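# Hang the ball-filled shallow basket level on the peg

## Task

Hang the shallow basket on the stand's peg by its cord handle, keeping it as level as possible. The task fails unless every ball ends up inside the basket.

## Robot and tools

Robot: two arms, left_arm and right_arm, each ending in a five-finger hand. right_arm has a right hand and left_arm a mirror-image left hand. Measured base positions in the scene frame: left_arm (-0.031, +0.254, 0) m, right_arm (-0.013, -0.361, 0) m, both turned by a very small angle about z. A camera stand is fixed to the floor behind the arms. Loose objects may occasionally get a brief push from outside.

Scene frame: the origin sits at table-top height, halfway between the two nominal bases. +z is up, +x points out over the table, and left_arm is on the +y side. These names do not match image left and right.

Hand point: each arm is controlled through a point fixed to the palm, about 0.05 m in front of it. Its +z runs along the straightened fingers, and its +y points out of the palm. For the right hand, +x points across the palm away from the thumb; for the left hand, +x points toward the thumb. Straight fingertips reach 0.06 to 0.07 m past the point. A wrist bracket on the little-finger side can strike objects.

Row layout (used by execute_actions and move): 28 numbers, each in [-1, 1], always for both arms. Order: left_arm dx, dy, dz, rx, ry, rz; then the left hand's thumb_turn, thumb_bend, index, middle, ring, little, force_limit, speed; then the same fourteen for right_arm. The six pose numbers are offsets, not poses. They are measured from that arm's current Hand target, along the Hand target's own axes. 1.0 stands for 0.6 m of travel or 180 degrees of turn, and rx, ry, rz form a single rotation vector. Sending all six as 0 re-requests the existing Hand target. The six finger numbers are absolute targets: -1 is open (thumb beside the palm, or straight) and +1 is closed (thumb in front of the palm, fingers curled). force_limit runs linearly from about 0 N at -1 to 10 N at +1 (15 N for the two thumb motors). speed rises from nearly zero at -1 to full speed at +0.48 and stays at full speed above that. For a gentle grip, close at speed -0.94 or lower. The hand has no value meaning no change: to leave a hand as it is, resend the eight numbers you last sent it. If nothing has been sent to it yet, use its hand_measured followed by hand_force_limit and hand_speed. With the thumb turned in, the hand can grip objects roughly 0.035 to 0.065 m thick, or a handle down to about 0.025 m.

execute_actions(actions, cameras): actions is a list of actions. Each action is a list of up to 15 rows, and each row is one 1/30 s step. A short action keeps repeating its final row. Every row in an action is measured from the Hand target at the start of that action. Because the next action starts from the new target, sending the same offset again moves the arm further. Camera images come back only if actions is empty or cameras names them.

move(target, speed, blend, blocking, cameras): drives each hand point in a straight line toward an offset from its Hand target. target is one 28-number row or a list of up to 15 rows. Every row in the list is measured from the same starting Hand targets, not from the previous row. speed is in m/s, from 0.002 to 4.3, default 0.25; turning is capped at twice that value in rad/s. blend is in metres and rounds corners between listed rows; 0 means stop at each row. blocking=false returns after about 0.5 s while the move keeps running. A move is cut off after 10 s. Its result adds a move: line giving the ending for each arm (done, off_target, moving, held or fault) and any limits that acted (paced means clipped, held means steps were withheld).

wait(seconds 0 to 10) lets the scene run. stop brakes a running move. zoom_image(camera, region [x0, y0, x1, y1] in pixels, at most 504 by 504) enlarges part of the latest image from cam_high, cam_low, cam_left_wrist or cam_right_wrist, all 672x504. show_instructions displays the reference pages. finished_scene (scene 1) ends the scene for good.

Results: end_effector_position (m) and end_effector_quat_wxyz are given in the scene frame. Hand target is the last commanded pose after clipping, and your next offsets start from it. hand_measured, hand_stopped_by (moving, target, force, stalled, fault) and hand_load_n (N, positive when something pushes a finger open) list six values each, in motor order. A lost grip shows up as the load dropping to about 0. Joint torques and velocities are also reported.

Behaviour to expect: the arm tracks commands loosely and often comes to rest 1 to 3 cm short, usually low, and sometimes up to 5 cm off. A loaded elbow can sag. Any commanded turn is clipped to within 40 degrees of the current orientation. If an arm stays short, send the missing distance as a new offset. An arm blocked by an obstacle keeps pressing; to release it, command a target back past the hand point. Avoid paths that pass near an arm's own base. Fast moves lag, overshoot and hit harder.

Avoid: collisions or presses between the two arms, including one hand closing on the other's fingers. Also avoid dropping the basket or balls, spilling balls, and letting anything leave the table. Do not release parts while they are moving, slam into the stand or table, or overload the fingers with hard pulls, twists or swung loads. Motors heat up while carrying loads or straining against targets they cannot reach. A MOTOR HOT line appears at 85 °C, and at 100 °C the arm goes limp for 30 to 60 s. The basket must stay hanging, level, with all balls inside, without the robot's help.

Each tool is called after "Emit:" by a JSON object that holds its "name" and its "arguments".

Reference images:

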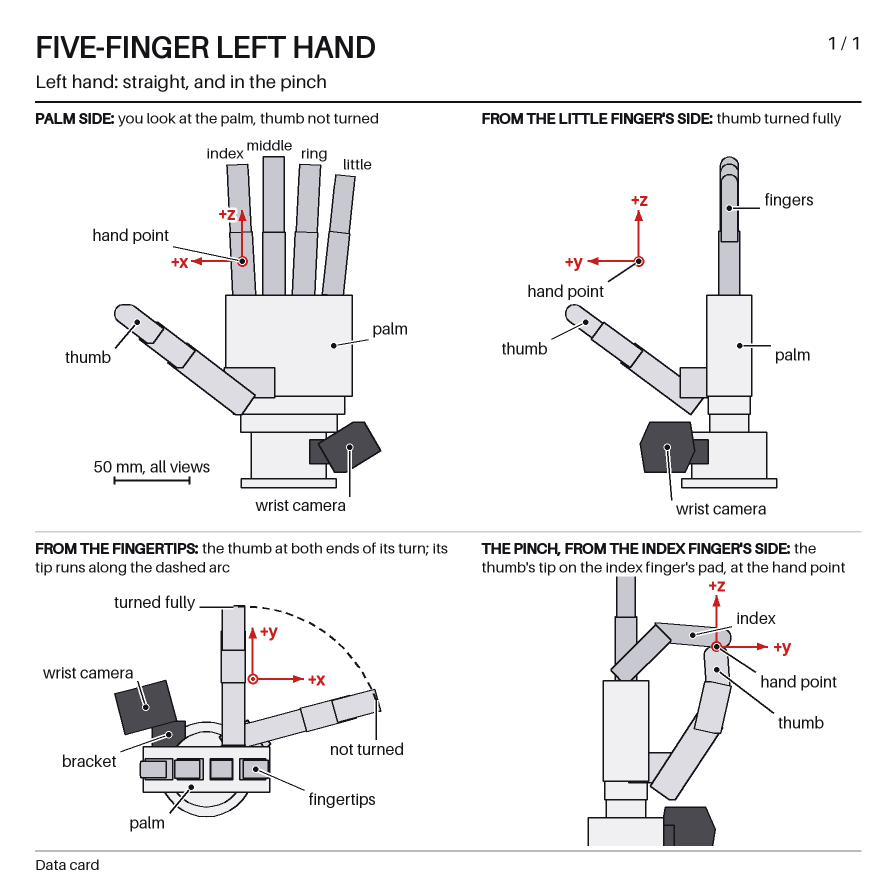

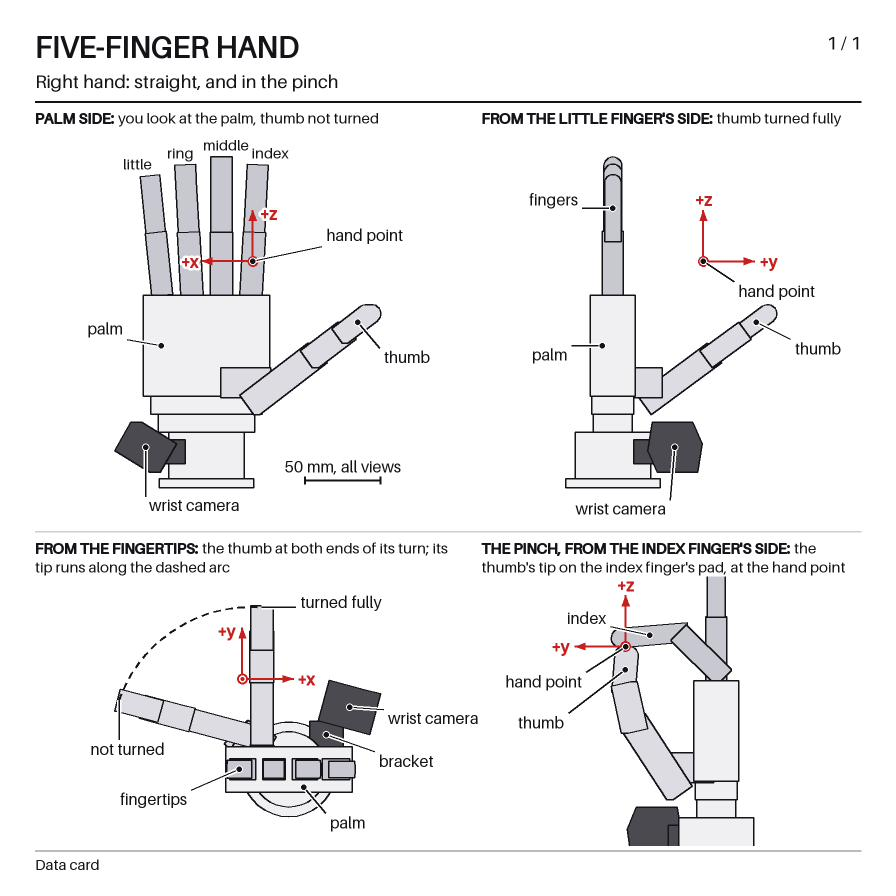

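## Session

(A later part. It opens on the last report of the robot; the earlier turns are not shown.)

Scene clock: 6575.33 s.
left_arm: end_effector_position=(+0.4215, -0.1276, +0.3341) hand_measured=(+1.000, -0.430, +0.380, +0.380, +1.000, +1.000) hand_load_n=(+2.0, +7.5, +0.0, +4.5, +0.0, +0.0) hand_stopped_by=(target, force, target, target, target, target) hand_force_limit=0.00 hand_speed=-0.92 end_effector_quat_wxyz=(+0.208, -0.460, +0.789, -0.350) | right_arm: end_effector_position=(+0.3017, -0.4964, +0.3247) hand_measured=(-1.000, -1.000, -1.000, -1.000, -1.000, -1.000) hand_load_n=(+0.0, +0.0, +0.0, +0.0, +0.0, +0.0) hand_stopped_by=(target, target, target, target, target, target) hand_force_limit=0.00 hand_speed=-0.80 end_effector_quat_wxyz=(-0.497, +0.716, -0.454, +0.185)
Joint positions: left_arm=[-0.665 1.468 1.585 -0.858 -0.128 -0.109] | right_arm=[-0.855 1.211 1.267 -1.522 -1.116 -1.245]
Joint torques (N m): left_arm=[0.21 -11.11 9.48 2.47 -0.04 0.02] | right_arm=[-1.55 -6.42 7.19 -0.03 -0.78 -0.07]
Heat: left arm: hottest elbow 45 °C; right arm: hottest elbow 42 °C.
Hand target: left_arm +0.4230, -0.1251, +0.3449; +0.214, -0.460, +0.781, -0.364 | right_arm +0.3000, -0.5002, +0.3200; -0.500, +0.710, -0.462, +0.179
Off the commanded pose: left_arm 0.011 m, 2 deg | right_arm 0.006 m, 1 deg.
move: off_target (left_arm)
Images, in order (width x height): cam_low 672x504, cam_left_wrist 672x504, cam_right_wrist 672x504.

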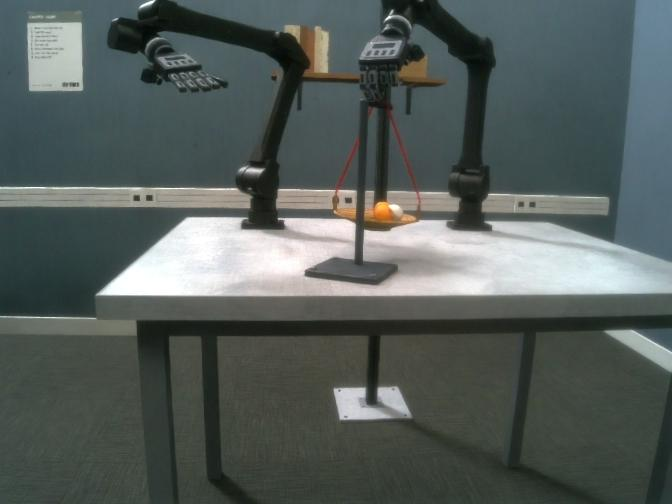

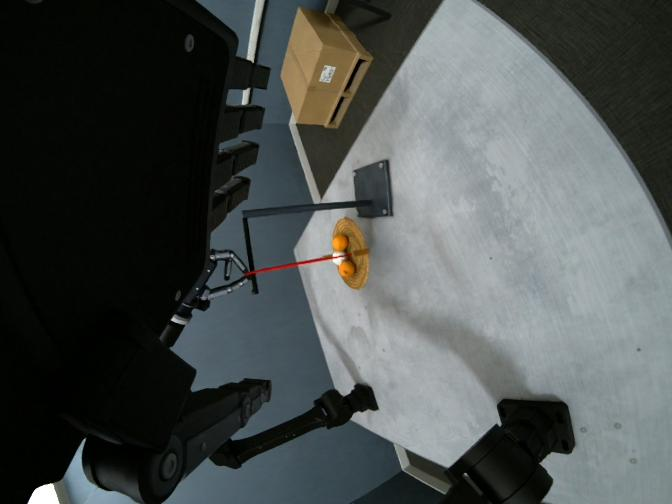

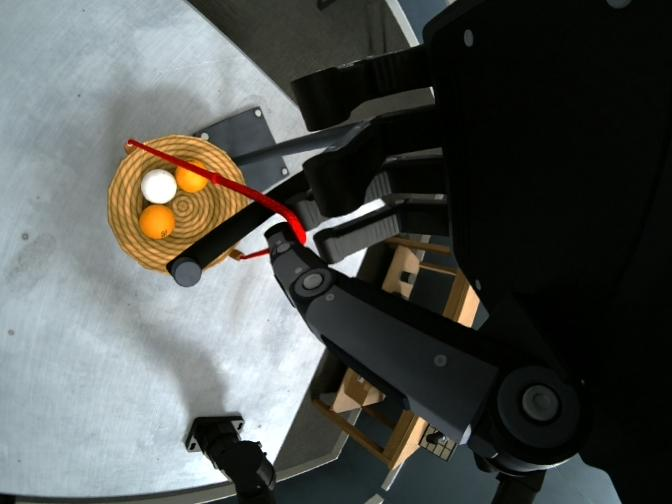

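Emit:
{"name": "move", "arguments": {"target": [0, 0, 0, 0, 0, 0, 1, -0.50, 0.38, 0.38, 1, 1, 0.0, -0.97, 0, 0, 0, 0, 0, 0, -1, -1, -1, -1, -1, -1, 0, -0.8], "speed": 0.02, "cameras": ["cam_low", "cam_left_wrist", "cam_right_wrist"]}}

Emit:
{"name": "zoom_image", "arguments": {"camera": "cam_left_wrist", "region": [220, 240, 280, 300]}}

Emit:
{"name": "zoom_image", "arguments": {"camera": "cam_right_wrist", "region": [220, 150, 340, 260]}}

Emit:
{"name": "zoom_image", "arguments": {"camera": "cam_low", "region": [320, 70, 440, 240]}}

Scene clock: 6598.53 s.
left_arm: end_effector_position=(+0.4213, -0.1274, +0.3386) hand_measured=(+1.000, -0.500, +0.380, +0.380, +1.000, +1.000) hand_load_n=(+0.0, +0.0, +0.0, +0.0, +0.0, +0.0) hand_stopped_by=(target, target, target, target, target, target) hand_force_limit=0.00 hand_speed=-0.97 end_effector_quat_wxyz=(+0.209, -0.459, +0.787, -0.355) | right_arm: end_effector_position=(+0.3017, -0.4964, +0.3247) hand_measured=(-1.000, -1.000, -1.000, -1.000, -1.000, -1.000) hand_load_n=(+0.0, +0.0, +0.0, +0.0, +0.0, +0.0) hand_stopped_by=(target, target, target, target, target, target) hand_force_limit=0.00 hand_speed=-0.80 end_effector_quat_wxyz=(-0.497, +0.716, -0.454, +0.185)
Joint positions: left_arm=[-0.665 1.461 1.585 -0.853 -0.128 -0.109] | right_arm=[-0.855 1.211 1.267 -1.522 -1.116 -1.245]
Joint torques (N m): left_arm=[0.67 -10.52 9.47 2.54 -0.08 -0.05] | right_arm=[-1.26 -6.53 7.24 -0.09 -0.78 -0.08]
Heat: left arm: hottest elbow 44 °C; right arm: hottest elbow 42 °C.
Hand target: left_arm +0.4230, -0.1252, +0.3447; +0.214, -0.460, +0.781, -0.364 | right_arm +0.3000, -0.5002, +0.3200; -0.500, +0.710, -0.462, +0.179
Off the commanded pose: left_arm 0.007 m, 1 deg | right_arm 0.006 m, 1 deg.
move: done
Images, in order (width x height): cam_low 672x504, cam_left_wrist 672x504, cam_right_wrist 672x504.

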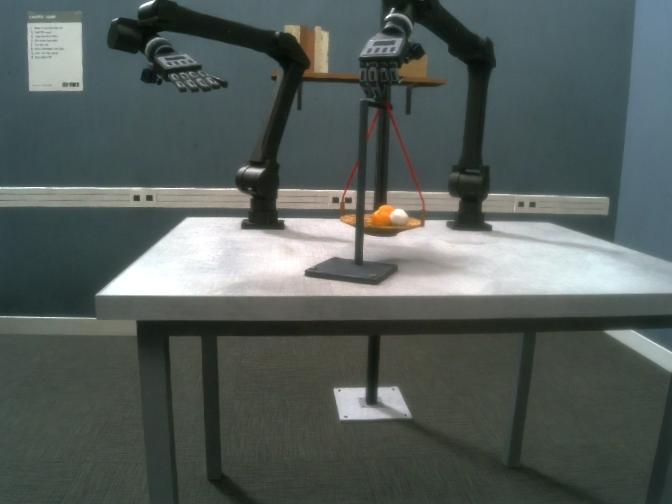

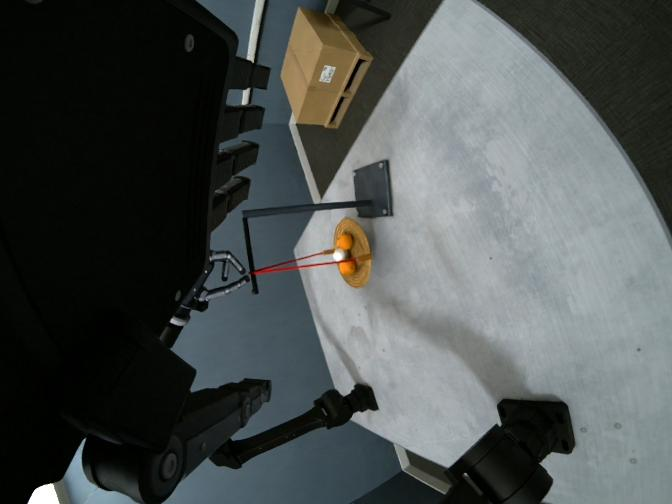

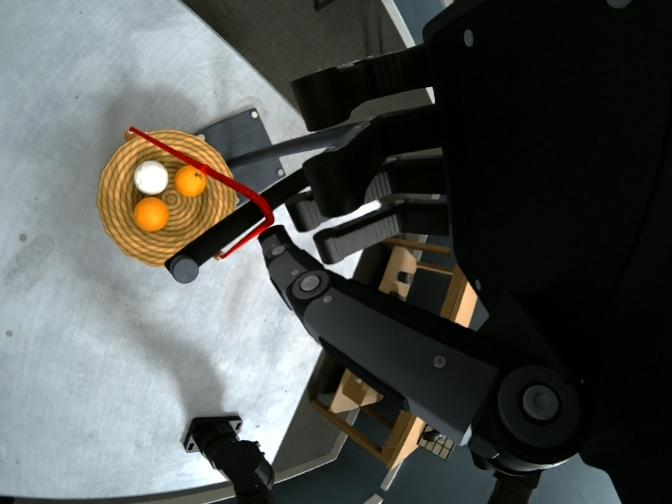

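Scaled by 8.400 from the camera's 672x504 image, which has a finer 960x720 frame.

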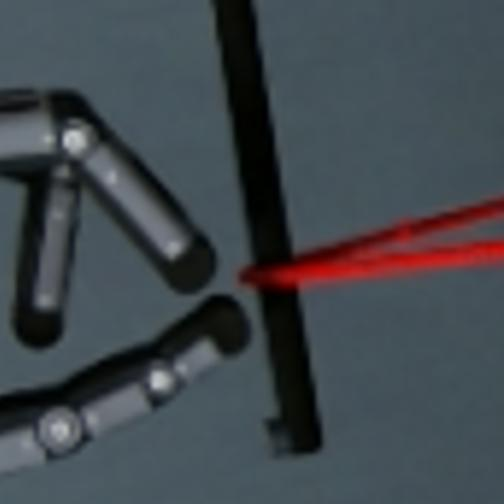

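Scaled by 4.200 from the camera's 672x504 image, which has a finer 960x720 frame.

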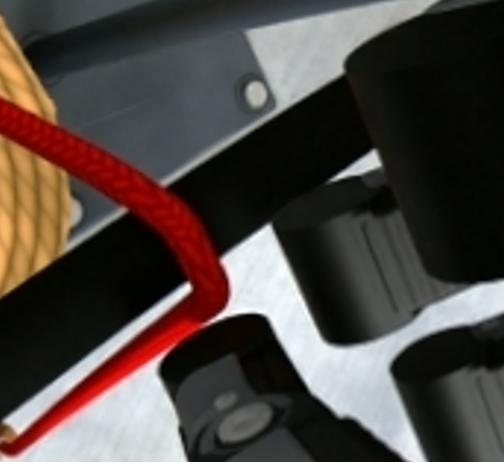

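Scaled by 2.965 from the camera's 672x504 image, which has a finer 960x720 frame.

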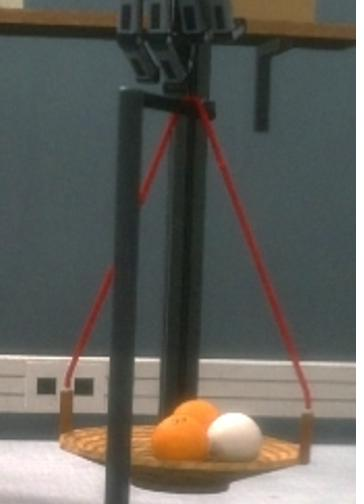

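Emit:
{"name": "move", "arguments": {"target": [0, -0.0383, -0.0322, 0, 0, 0, 1, -0.50, 0.38, 0.38, 1, 1, 0.0, -0.97, 0, 0, 0, 0, 0, 0, -1, -1, -1, -1, -1, -1, 0, -0.8], "speed": 0.05, "cameras": ["cam_high", "cam_low", "cam_left_wrist", "cam_right_wrist"]}}

Emit:
{"name": "zoom_image", "arguments": {"camera": "cam_left_wrist", "region": [220, 190, 400, 320]}}

Emit:
{"name": "zoom_image", "arguments": {"camera": "cam_low", "region": [320, 70, 440, 240]}}

Emit:
{"name": "zoom_image", "arguments": {"camera": "cam_high", "region": [240, 100, 370, 240]}}

Scene clock: 6610.90 s.
left_arm: end_effector_position=(+0.4158, -0.1230, +0.3444) hand_measured=(+1.000, -0.500, +0.380, +0.380, +1.000, +1.000) hand_load_n=(+0.0, +0.0, +0.0, +0.5, +0.0, +0.0) hand_stopped_by=(target, target, target, target, target, target) hand_force_limit=0.00 hand_speed=-0.97 end_effector_quat_wxyz=(+0.205, -0.461, +0.792, -0.344) | right_arm: end_effector_position=(+0.3017, -0.4964, +0.3247) hand_measured=(-1.000, -1.000, -1.000, -1.000, -1.000, -1.000) hand_load_n=(+0.0, +0.0, +0.0, +0.0, +0.0, +0.0) hand_stopped_by=(target, target, target, target, target, target) hand_force_limit=0.00 hand_speed=-0.80 end_effector_quat_wxyz=(-0.497, +0.716, -0.454, +0.185)
Joint positions: left_arm=[-0.665 1.461 1.611 -0.904 -0.128 -0.109] | right_arm=[-0.855 1.211 1.267 -1.522 -1.116 -1.245]
Joint torques (N m): left_arm=[0.73 -9.41 15.17 1.39 -0.03 0.02] | right_arm=[-1.9 -5.77 7.27 0.08 -0.8 -0.03]
Heat: left arm: hottest elbow 44 °C; right arm: hottest elbow 42 °C.
Hand target: left_arm +0.4230, -0.1252, +0.3749; +0.214, -0.460, +0.781, -0.364 | right_arm +0.3000, -0.5002, +0.3200; -0.500, +0.710, -0.462, +0.179
Off the commanded pose: left_arm 0.031 m, 3 deg | right_arm 0.006 m, 1 deg.
move: off_target (left_arm)

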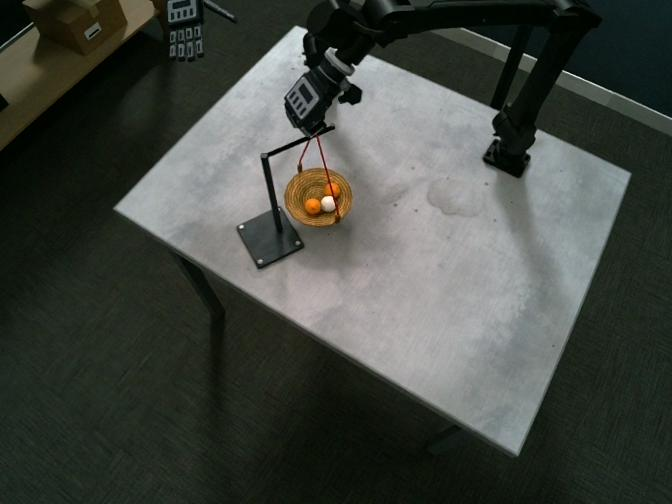

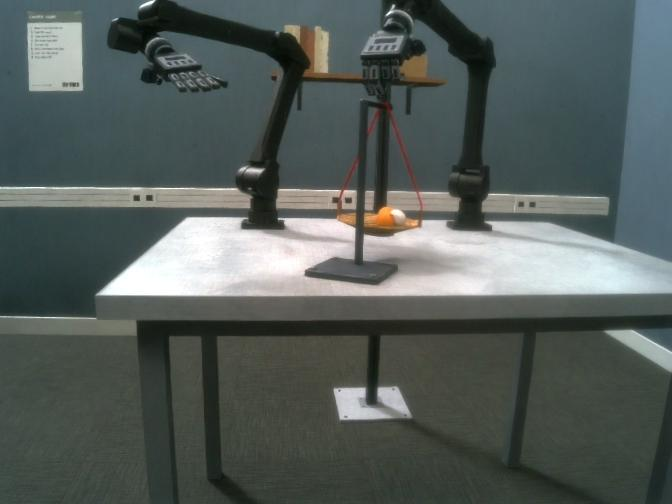

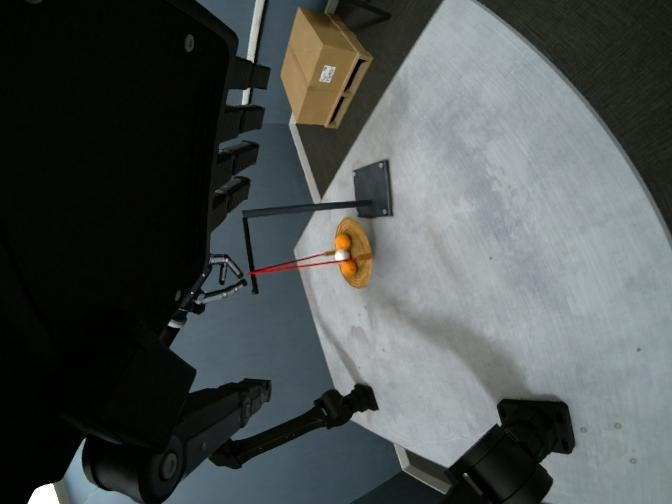

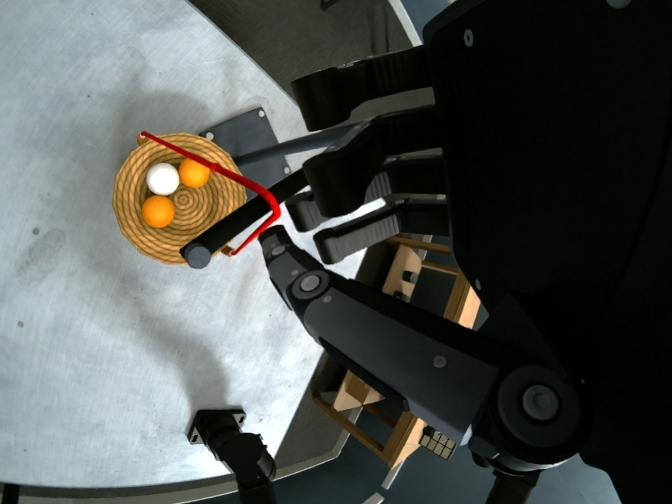

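Scaled by 2.800 from the camera's 672x504 image, which has a finer 960x720 frame.

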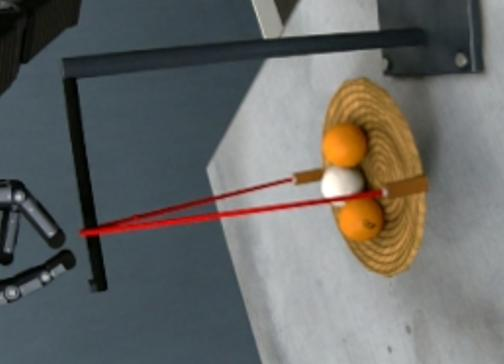

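Scaled by 2.965 from the camera's 672x504 image, which has a finer 960x720 frame.

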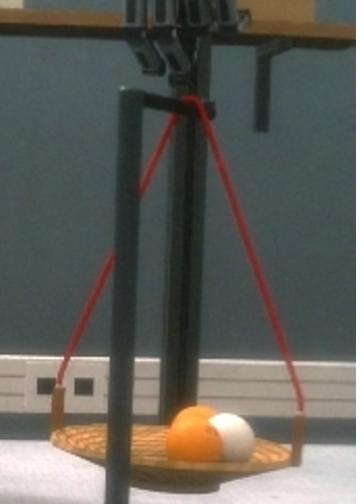

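Scaled by 3.600 from the camera's 672x504 image, which has a finer 960x720 frame.

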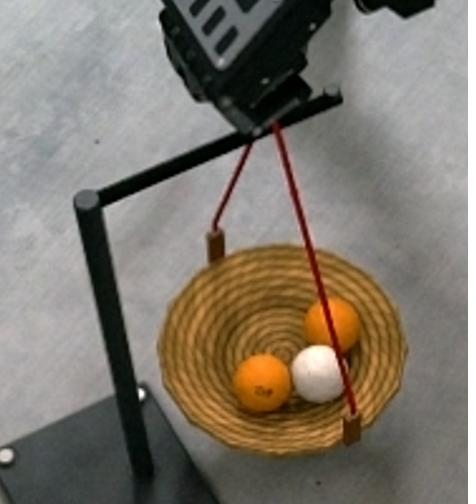

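Emit:
{"name": "execute_actions", "arguments": {"actions": [], "cameras": ["cam_high", "cam_low", "cam_left_wrist", "cam_right_wrist"]}}

Emit:
{"name": "zoom_image", "arguments": {"camera": "cam_low", "region": [330, 190, 430, 250]}}

Emit:
{"name": "zoom_image", "arguments": {"camera": "cam_left_wrist", "region": [310, 200, 400, 310]}}

Emit:
{"name": "zoom_image", "arguments": {"camera": "cam_high", "region": [270, 150, 370, 240]}}

Scene clock: 6702.77 s.
left_arm: end_effector_position=(+0.4157, -0.1230, +0.3443) hand_measured=(+1.000, -0.500, +0.380, +0.380, +1.000, +1.000) hand_load_n=(+0.0, +0.0, +0.0, +0.0, +0.0, +0.0) hand_stopped_by=(target, target, target, target, target, target) hand_force_limit=0.00 hand_speed=-0.97 end_effector_quat_wxyz=(+0.205, -0.461, +0.792, -0.344) | right_arm: end_effector_position=(+0.3017, -0.4964, +0.3247) hand_measured=(-1.000, -1.000, -1.000, -1.000, -1.000, -1.000) hand_load_n=(+0.0, +0.0, +0.0, +0.0, +0.0, +0.0) hand_stopped_by=(target, target, target, target, target, target) hand_force_limit=0.00 hand_speed=-0.80 end_effector_quat_wxyz=(-0.497, +0.716, -0.454, +0.185)
Joint positions: left_arm=[-0.665 1.461 1.611 -0.904 -0.128 -0.109] | right_arm=[-0.855 1.211 1.267 -1.522 -1.116 -1.245]
Joint velocities: within noise
Joint torques (N m): left_arm=[0.32 -9.99 15.1 1.26 -0.06 0.04] | right_arm=[-1.85 -6.12 7.06 -0.21 -0.8 -0.13]
Motor temperatures (°C): left_arm=[30 34 47 31 29 29] | right_arm=[28 33 42 30 30 30]
Heat: left arm: hottest elbow 47 °C; right arm: hottest elbow 42 °C.
Hand target: left_arm +0.4230, -0.1251, +0.3748; +0.214, -0.460, +0.781, -0.364 | right_arm +0.3000, -0.5002, +0.3200; -0.500, +0.710, -0.462, +0.179
Off the commanded pose: left_arm 0.031 m, 3 deg | right_arm 0.006 m, 1 deg.

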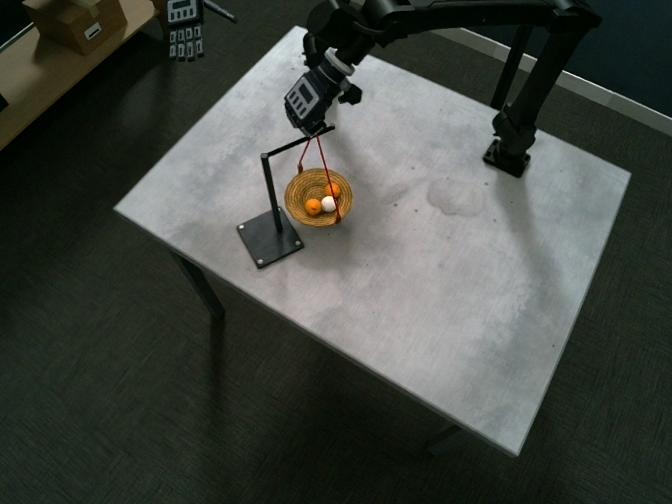

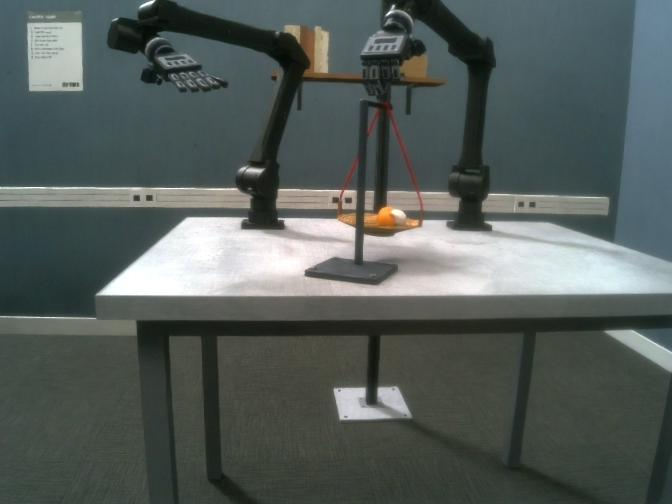

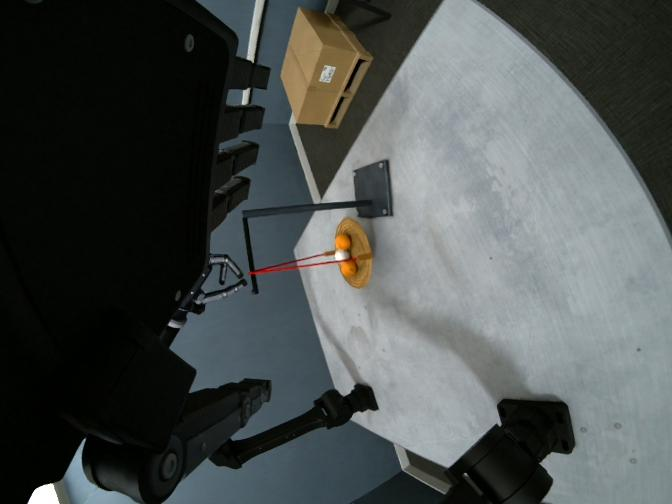

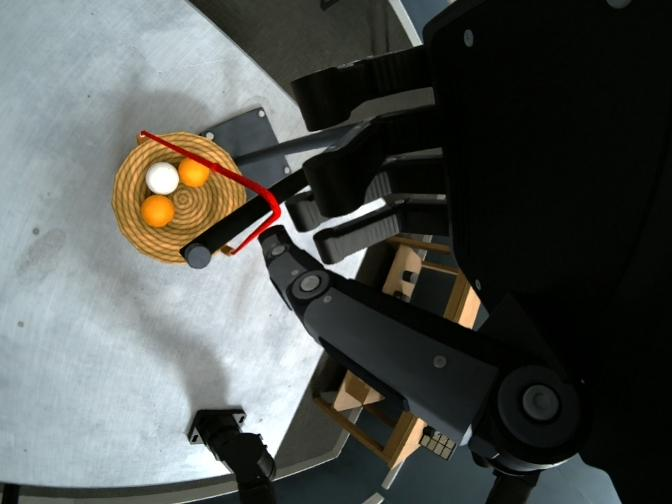

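Scaled by 5.040 from the camera's 672x504 image, which has a finer 960x720 frame.

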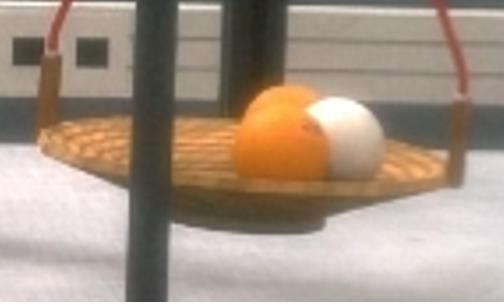

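Scaled by 4.582 from the camera's 672x504 image, which has a finer 960x720 frame.

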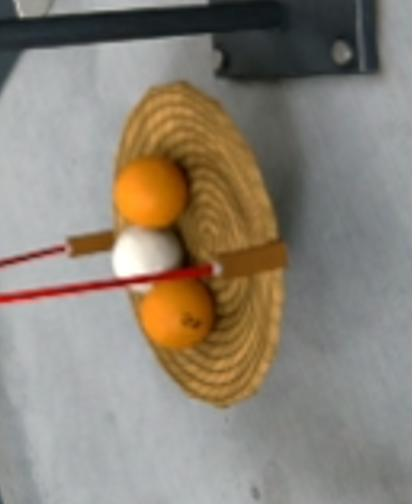

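Scaled by 5.040 from the camera's 672x504 image, which has a finer 960x720 frame.

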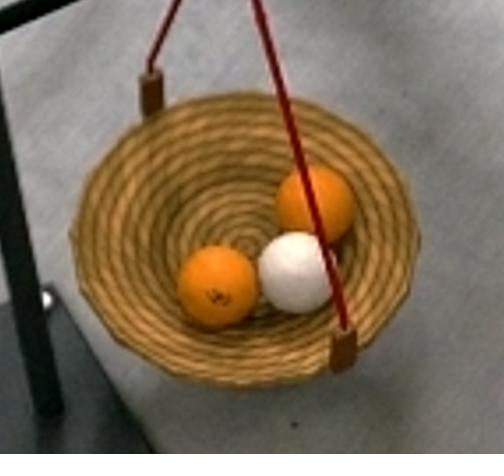

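Emit:
{"name": "move", "arguments": {"target": [[0, -0.0383, -0.0322, 0, 0, 0, 1, -0.50, 0.38, 0.38, 1, 1, 0.0, -0.97, 0, 0, 0, 0, 0, 0, -1, -1, -1, -1, -1, -1, 0, -0.8], [0.0033, 0.0905, -0.1854, 0, 0, 0, 1, -0.50, 0.38, 0.38, 1, 1, 0.0, -0.97, 0, 0, 0, 0, 0, 0, -1, -1, -1, -1, -1, -1, 0, -0.8]], "speed": 0.08, "cameras": ["cam_high", "cam_low", "cam_left_wrist", "cam_right_wrist"]}}

Scene clock: 6777.43 s.
left_arm: end_effector_position=(+0.3237, -0.0689, +0.4088) hand_measured=(+1.000, -0.500, +0.380, +0.380, +1.000, +1.000) hand_load_n=(+0.0, +0.0, +0.0, +0.0, +0.0, +0.0) hand_stopped_by=(target, target, target, target, target, target) hand_force_limit=0.00 hand_speed=-0.97 end_effector_quat_wxyz=(+0.219, -0.455, +0.781, -0.368) | right_arm: end_effector_position=(+0.3017, -0.4964, +0.3247) hand_measured=(-1.000, -1.000, -1.000, -1.000, -1.000, -1.000) hand_load_n=(+0.0, +0.0, +0.0, +0.0, +0.0, +0.0) hand_stopped_by=(target, target, target, target, target, target) hand_force_limit=0.00 hand_speed=-0.80 end_effector_quat_wxyz=(-0.497, +0.716, -0.454, +0.185)
Joint positions: left_arm=[-0.714 1.19 1.507 -1.015 -0.173 -0.133] | right_arm=[-0.855 1.211 1.267 -1.522 -1.116 -1.245]
Joint torques (N m): left_arm=[-0.79 -6.48 8.83 1.28 -0.12 -0.18] | right_arm=[-1.61 -5.66 7.25 -0.09 -0.82 -0.04]
Heat: left arm: hottest elbow 48 °C; right arm: hottest elbow 42 °C.
Hand target: left_arm +0.3170, -0.0686, +0.4049; +0.214, -0.460, +0.781, -0.364 | right_arm +0.3000, -0.5002, +0.3200; -0.500, +0.710, -0.462, +0.179
Off the commanded pose: left_arm 0.008 m, 1 deg | right_arm 0.006 m, 1 deg.
move: done

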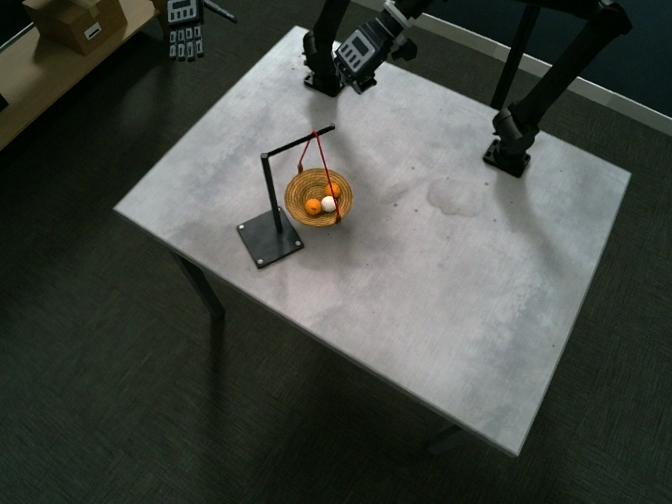

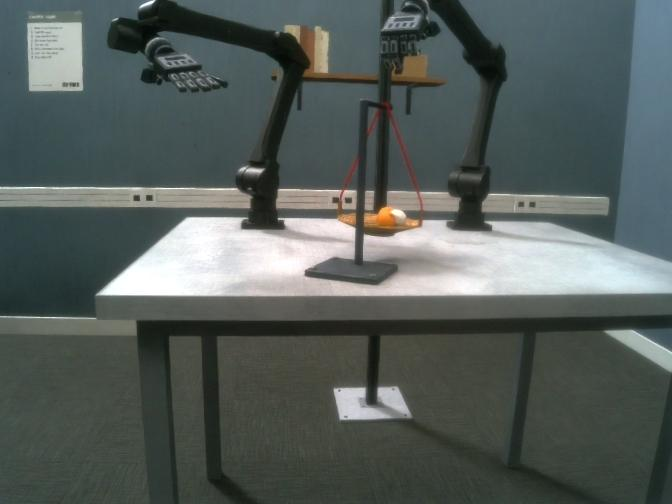

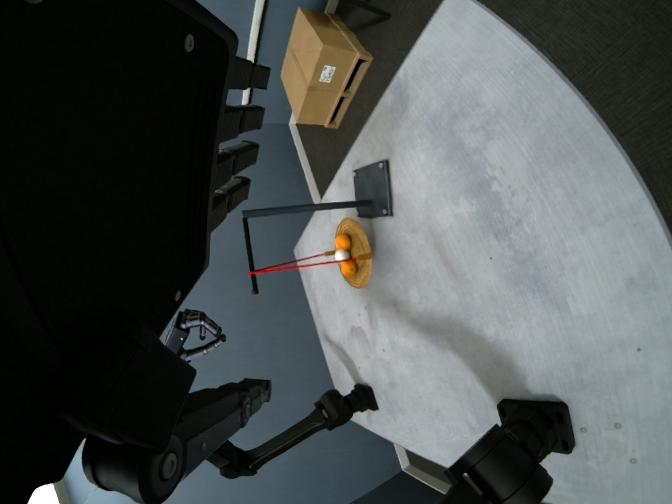

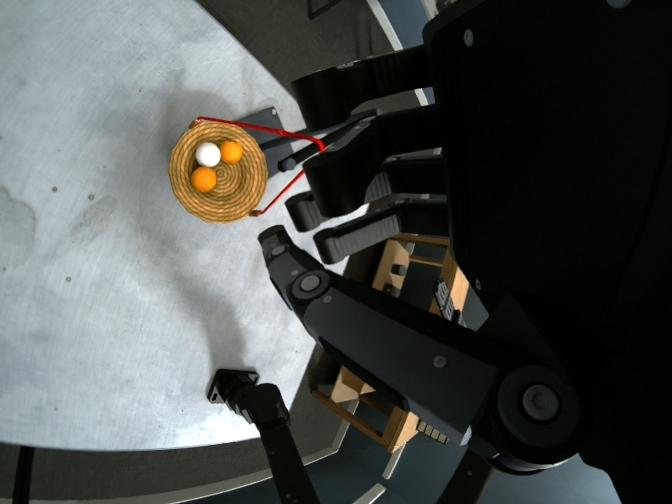

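Emit:
{"name": "move", "arguments": {"target": [-0.0535, 0.2191, 0.0109, 0.217, -0.1653, -0.06, 1, -0.50, 0.38, 0.38, 1, 1, 0.0, -0.97, 0, 0, 0, 0, 0, 0, -1, -1, -1, -1, -1, -1, 0, -0.8], "speed": 0.15, "cameras": ["cam_high", "cam_low", "cam_left_wrist", "cam_right_wrist"]}}

Scene clock: 6840.13 s.
left_arm: end_effector_position=(+0.2654, -0.0011, +0.3047) hand_measured=(+1.000, -0.500, +0.380, +0.380, +1.000, +1.000) hand_load_n=(+0.0, +0.0, +0.0, +0.0, +0.0, +0.0) hand_stopped_by=(target, target, target, target, target, target) hand_force_limit=0.00 hand_speed=-0.97 end_effector_quat_wxyz=(+0.506, -0.514, +0.487, -0.492) | right_arm: end_effector_position=(+0.3017, -0.4964, +0.3247) hand_measured=(-1.000, -1.000, -1.000, -1.000, -1.000, -1.000) hand_load_n=(+0.0, +0.0, +0.0, -0.5, +0.0, +0.0) hand_stopped_by=(target, target, target, target, target, target) hand_force_limit=0.00 hand_speed=-0.80 end_effector_quat_wxyz=(-0.497, +0.716, -0.454, +0.185)
Joint positions: left_arm=[-1.143 0.798 0.577 0.215 -1.198 -0.018] | right_arm=[-0.855 1.211 1.267 -1.522 -1.116 -1.245]
Joint torques (N m): left_arm=[-0.56 0.26 8.98 2.33 -0.06 0.18] | right_arm=[-0.62 -6.53 7.39 -0.02 -0.82 -0.08]
Heat: left arm: hottest elbow 45 °C; right arm: hottest elbow 42 °C.
Hand target: left_arm +0.2631, -0.0018, +0.3000; +0.509, -0.508, +0.491, -0.491 | right_arm +0.3000, -0.5002, +0.3200; -0.500, +0.710, -0.462, +0.179
Off the commanded pose: left_arm 0.005 m, 1 deg | right_arm 0.006 m, 1 deg.
move: done

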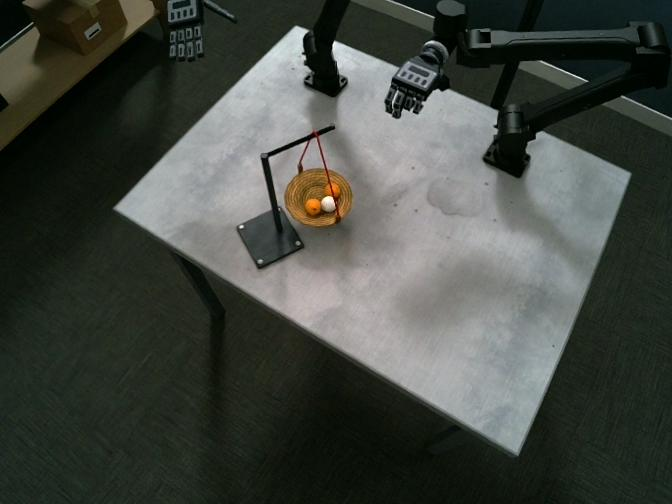

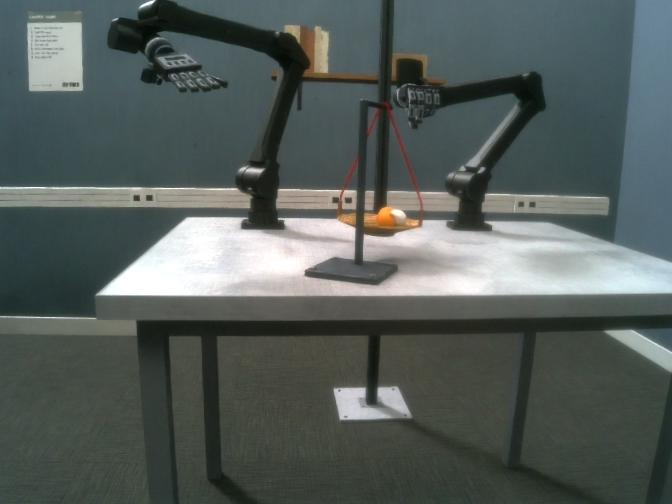

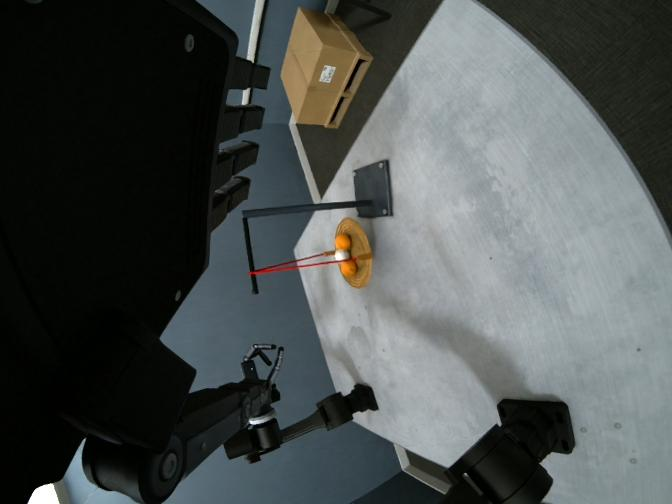

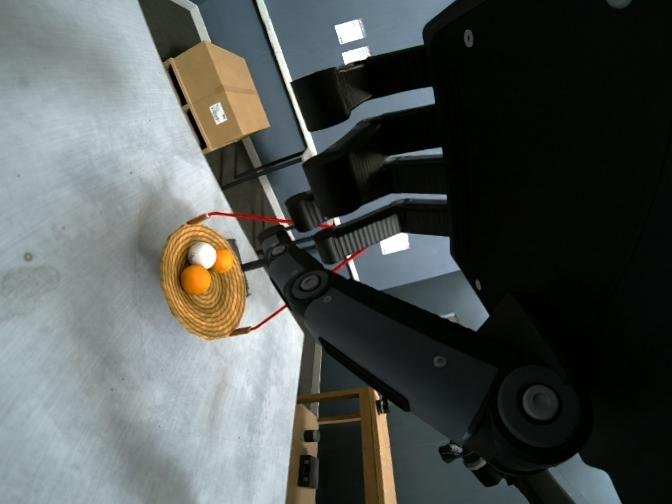

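Emit:
{"name": "zoom_image", "arguments": {"camera": "cam_right_wrist", "region": [140, 180, 310, 360]}}

Emit:
{"name": "zoom_image", "arguments": {"camera": "cam_low", "region": [320, 80, 440, 250]}}

Emit:
{"name": "zoom_image", "arguments": {"camera": "cam_low", "region": [355, 85, 405, 125]}}

Scaled by 2.800 from the camera's 672x504 image, which has a finer 960x720 frame.

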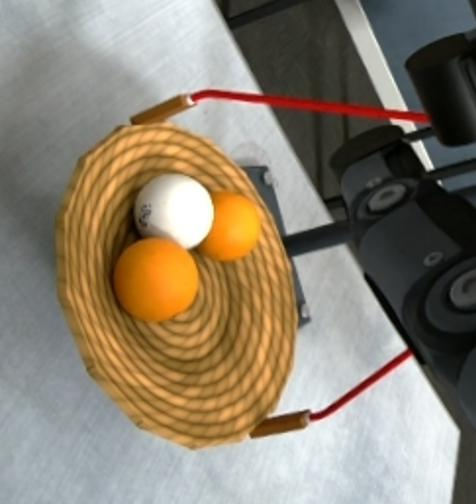

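Scaled by 2.965 from the camera's 672x504 image, which has a finer 960x720 frame.

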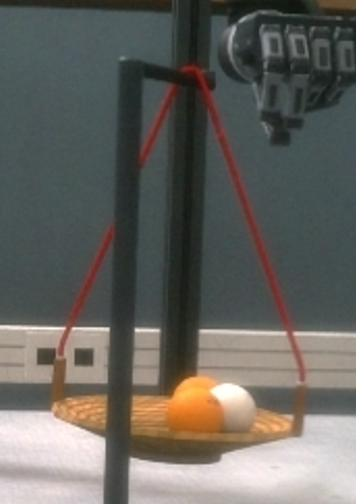

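Scaled by 10.080 from the camera's 672x504 image, which has a finer 960x720 frame.

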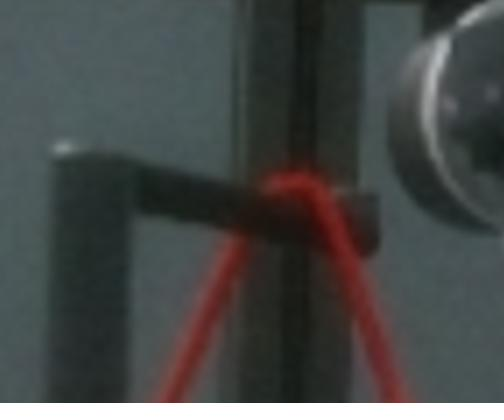

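Emit:
{"name": "zoom_image", "arguments": {"camera": "cam_right_wrist", "region": [225, 235, 275, 285]}}

Emit:
{"name": "zoom_image", "arguments": {"camera": "cam_right_wrist", "region": [170, 190, 300, 280]}}

Emit:
{"name": "zoom_image", "arguments": {"camera": "cam_right_wrist", "region": [190, 270, 320, 360]}}

Scaled by 10.080 from the camera's 672x504 image, which has a finer 960x720 frame.

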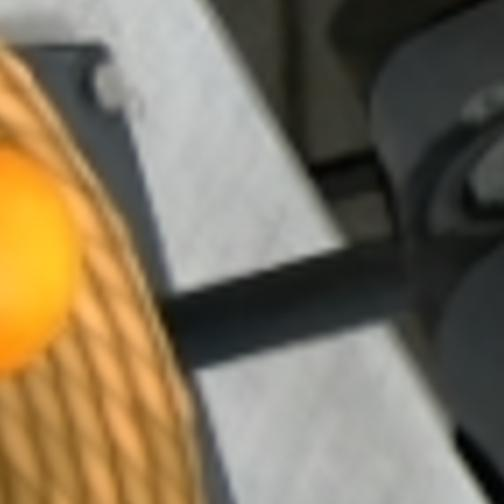

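Scaled by 3.877 from the camera's 672x504 image, which has a finer 960x720 frame.

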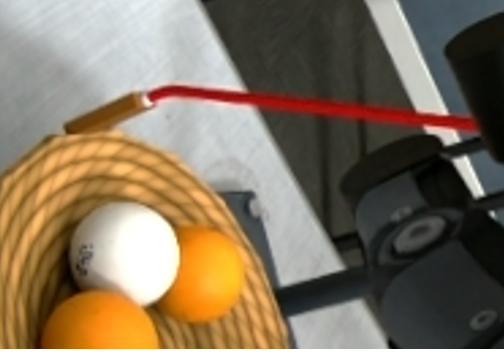

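Scaled by 3.877 from the camera's 672x504 image, which has a finer 960x720 frame.

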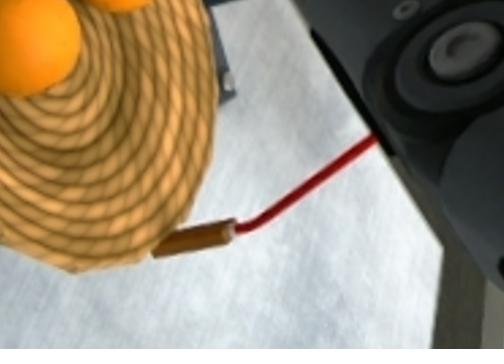

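Emit:
{"name": "move", "arguments": {"target": [[-0.0973, -0.05, 0.165, -0.3274, 0.1309, 0.0756, -1, -1, 0, 0, 0, 0, 0.0, -0.3, 0, 0, 0, 0, 0, 0, -1, -1, -1, -1, -1, -1, 0, -0.8], [-0.1593, 0.1333, 0.3006, -0.4921, -0.1046, -0.1046, -1, -1, 0, 0, 0, 0, 0.0, -0.3, 0, 0, 0, 0, 0, 0, -1, -1, -1, -1, -1, -1, 0, -0.8]], "speed": 0.15, "blend": 0.03, "cameras": ["cam_high", "cam_low", "cam_left_wrist", "cam_right_wrist"]}}

Scene clock: 7120.23 s.
left_arm: end_effector_position=(+0.4247, +0.1011, +0.2116) hand_measured=(-1.000, -1.000, +0.000, +0.000, +0.000, +0.000) hand_load_n=(+0.0, +0.0, +0.0, +0.0, +0.0, +0.0) hand_stopped_by=(target, target, target, target, target, target) hand_force_limit=0.00 hand_speed=-0.30 end_effector_quat_wxyz=(+0.003, +0.842, -0.539, -0.009) | right_arm: end_effector_position=(+0.3017, -0.4964, +0.3247) hand_measured=(-1.000, -1.000, -1.000, -1.000, -1.000, -1.000) hand_load_n=(+0.0, +0.0, +0.0, +0.0, +0.0, +0.0) hand_stopped_by=(target, target, target, target, target, target) hand_force_limit=0.00 hand_speed=-0.80 end_effector_quat_wxyz=(-0.497, +0.716, -0.454, +0.185)
Joint positions: left_arm=[-0.184 1.682 1.629 -1.538 -0.002 -0.63] | right_arm=[-0.855 1.211 1.267 -1.522 -1.116 -1.245]
Joint torques (N m): left_arm=[0.32 -10.17 13.35 -0.32 0.17 -0.14] | right_arm=[-1.96 -5.54 7.28 -0.06 -0.78 -0.05]
Heat: left arm: hottest elbow 44 °C; right arm: hottest elbow 41 °C.
Hand target: left_arm +0.4401, +0.1000, +0.2203; +0.000, +0.848, -0.530, +0.000 | right_arm +0.3000, -0.5002, +0.3200; -0.500, +0.710, -0.462, +0.179
Off the commanded pose: left_arm 0.018 m, 2 deg | right_arm 0.006 m, 1 deg.
move: off_target (left_arm)

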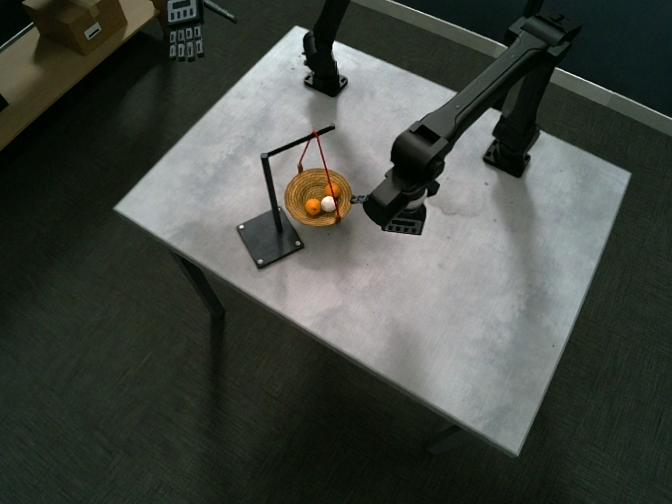

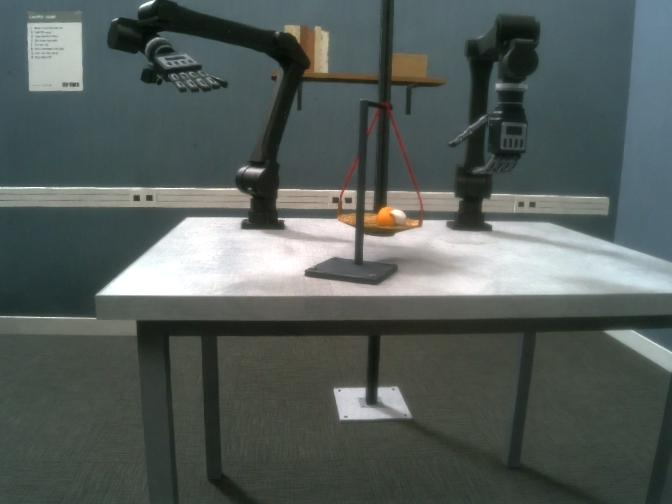

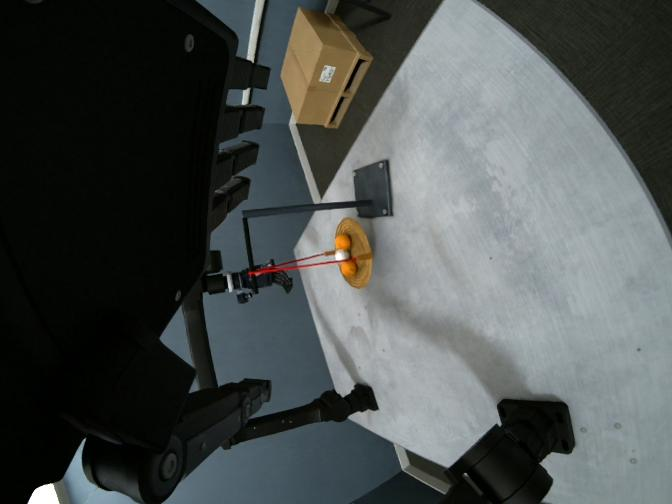

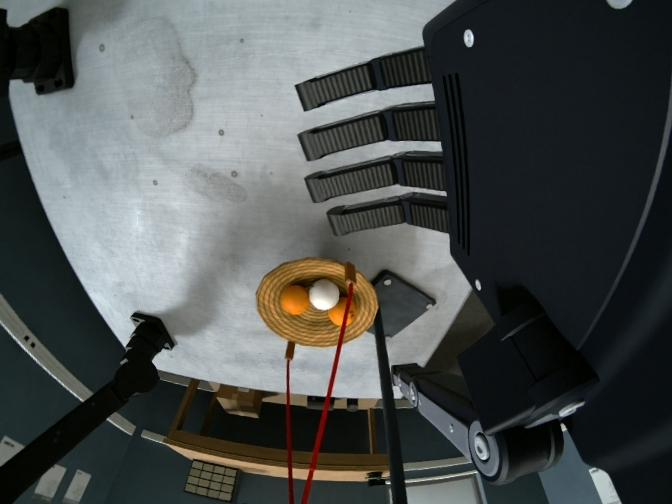

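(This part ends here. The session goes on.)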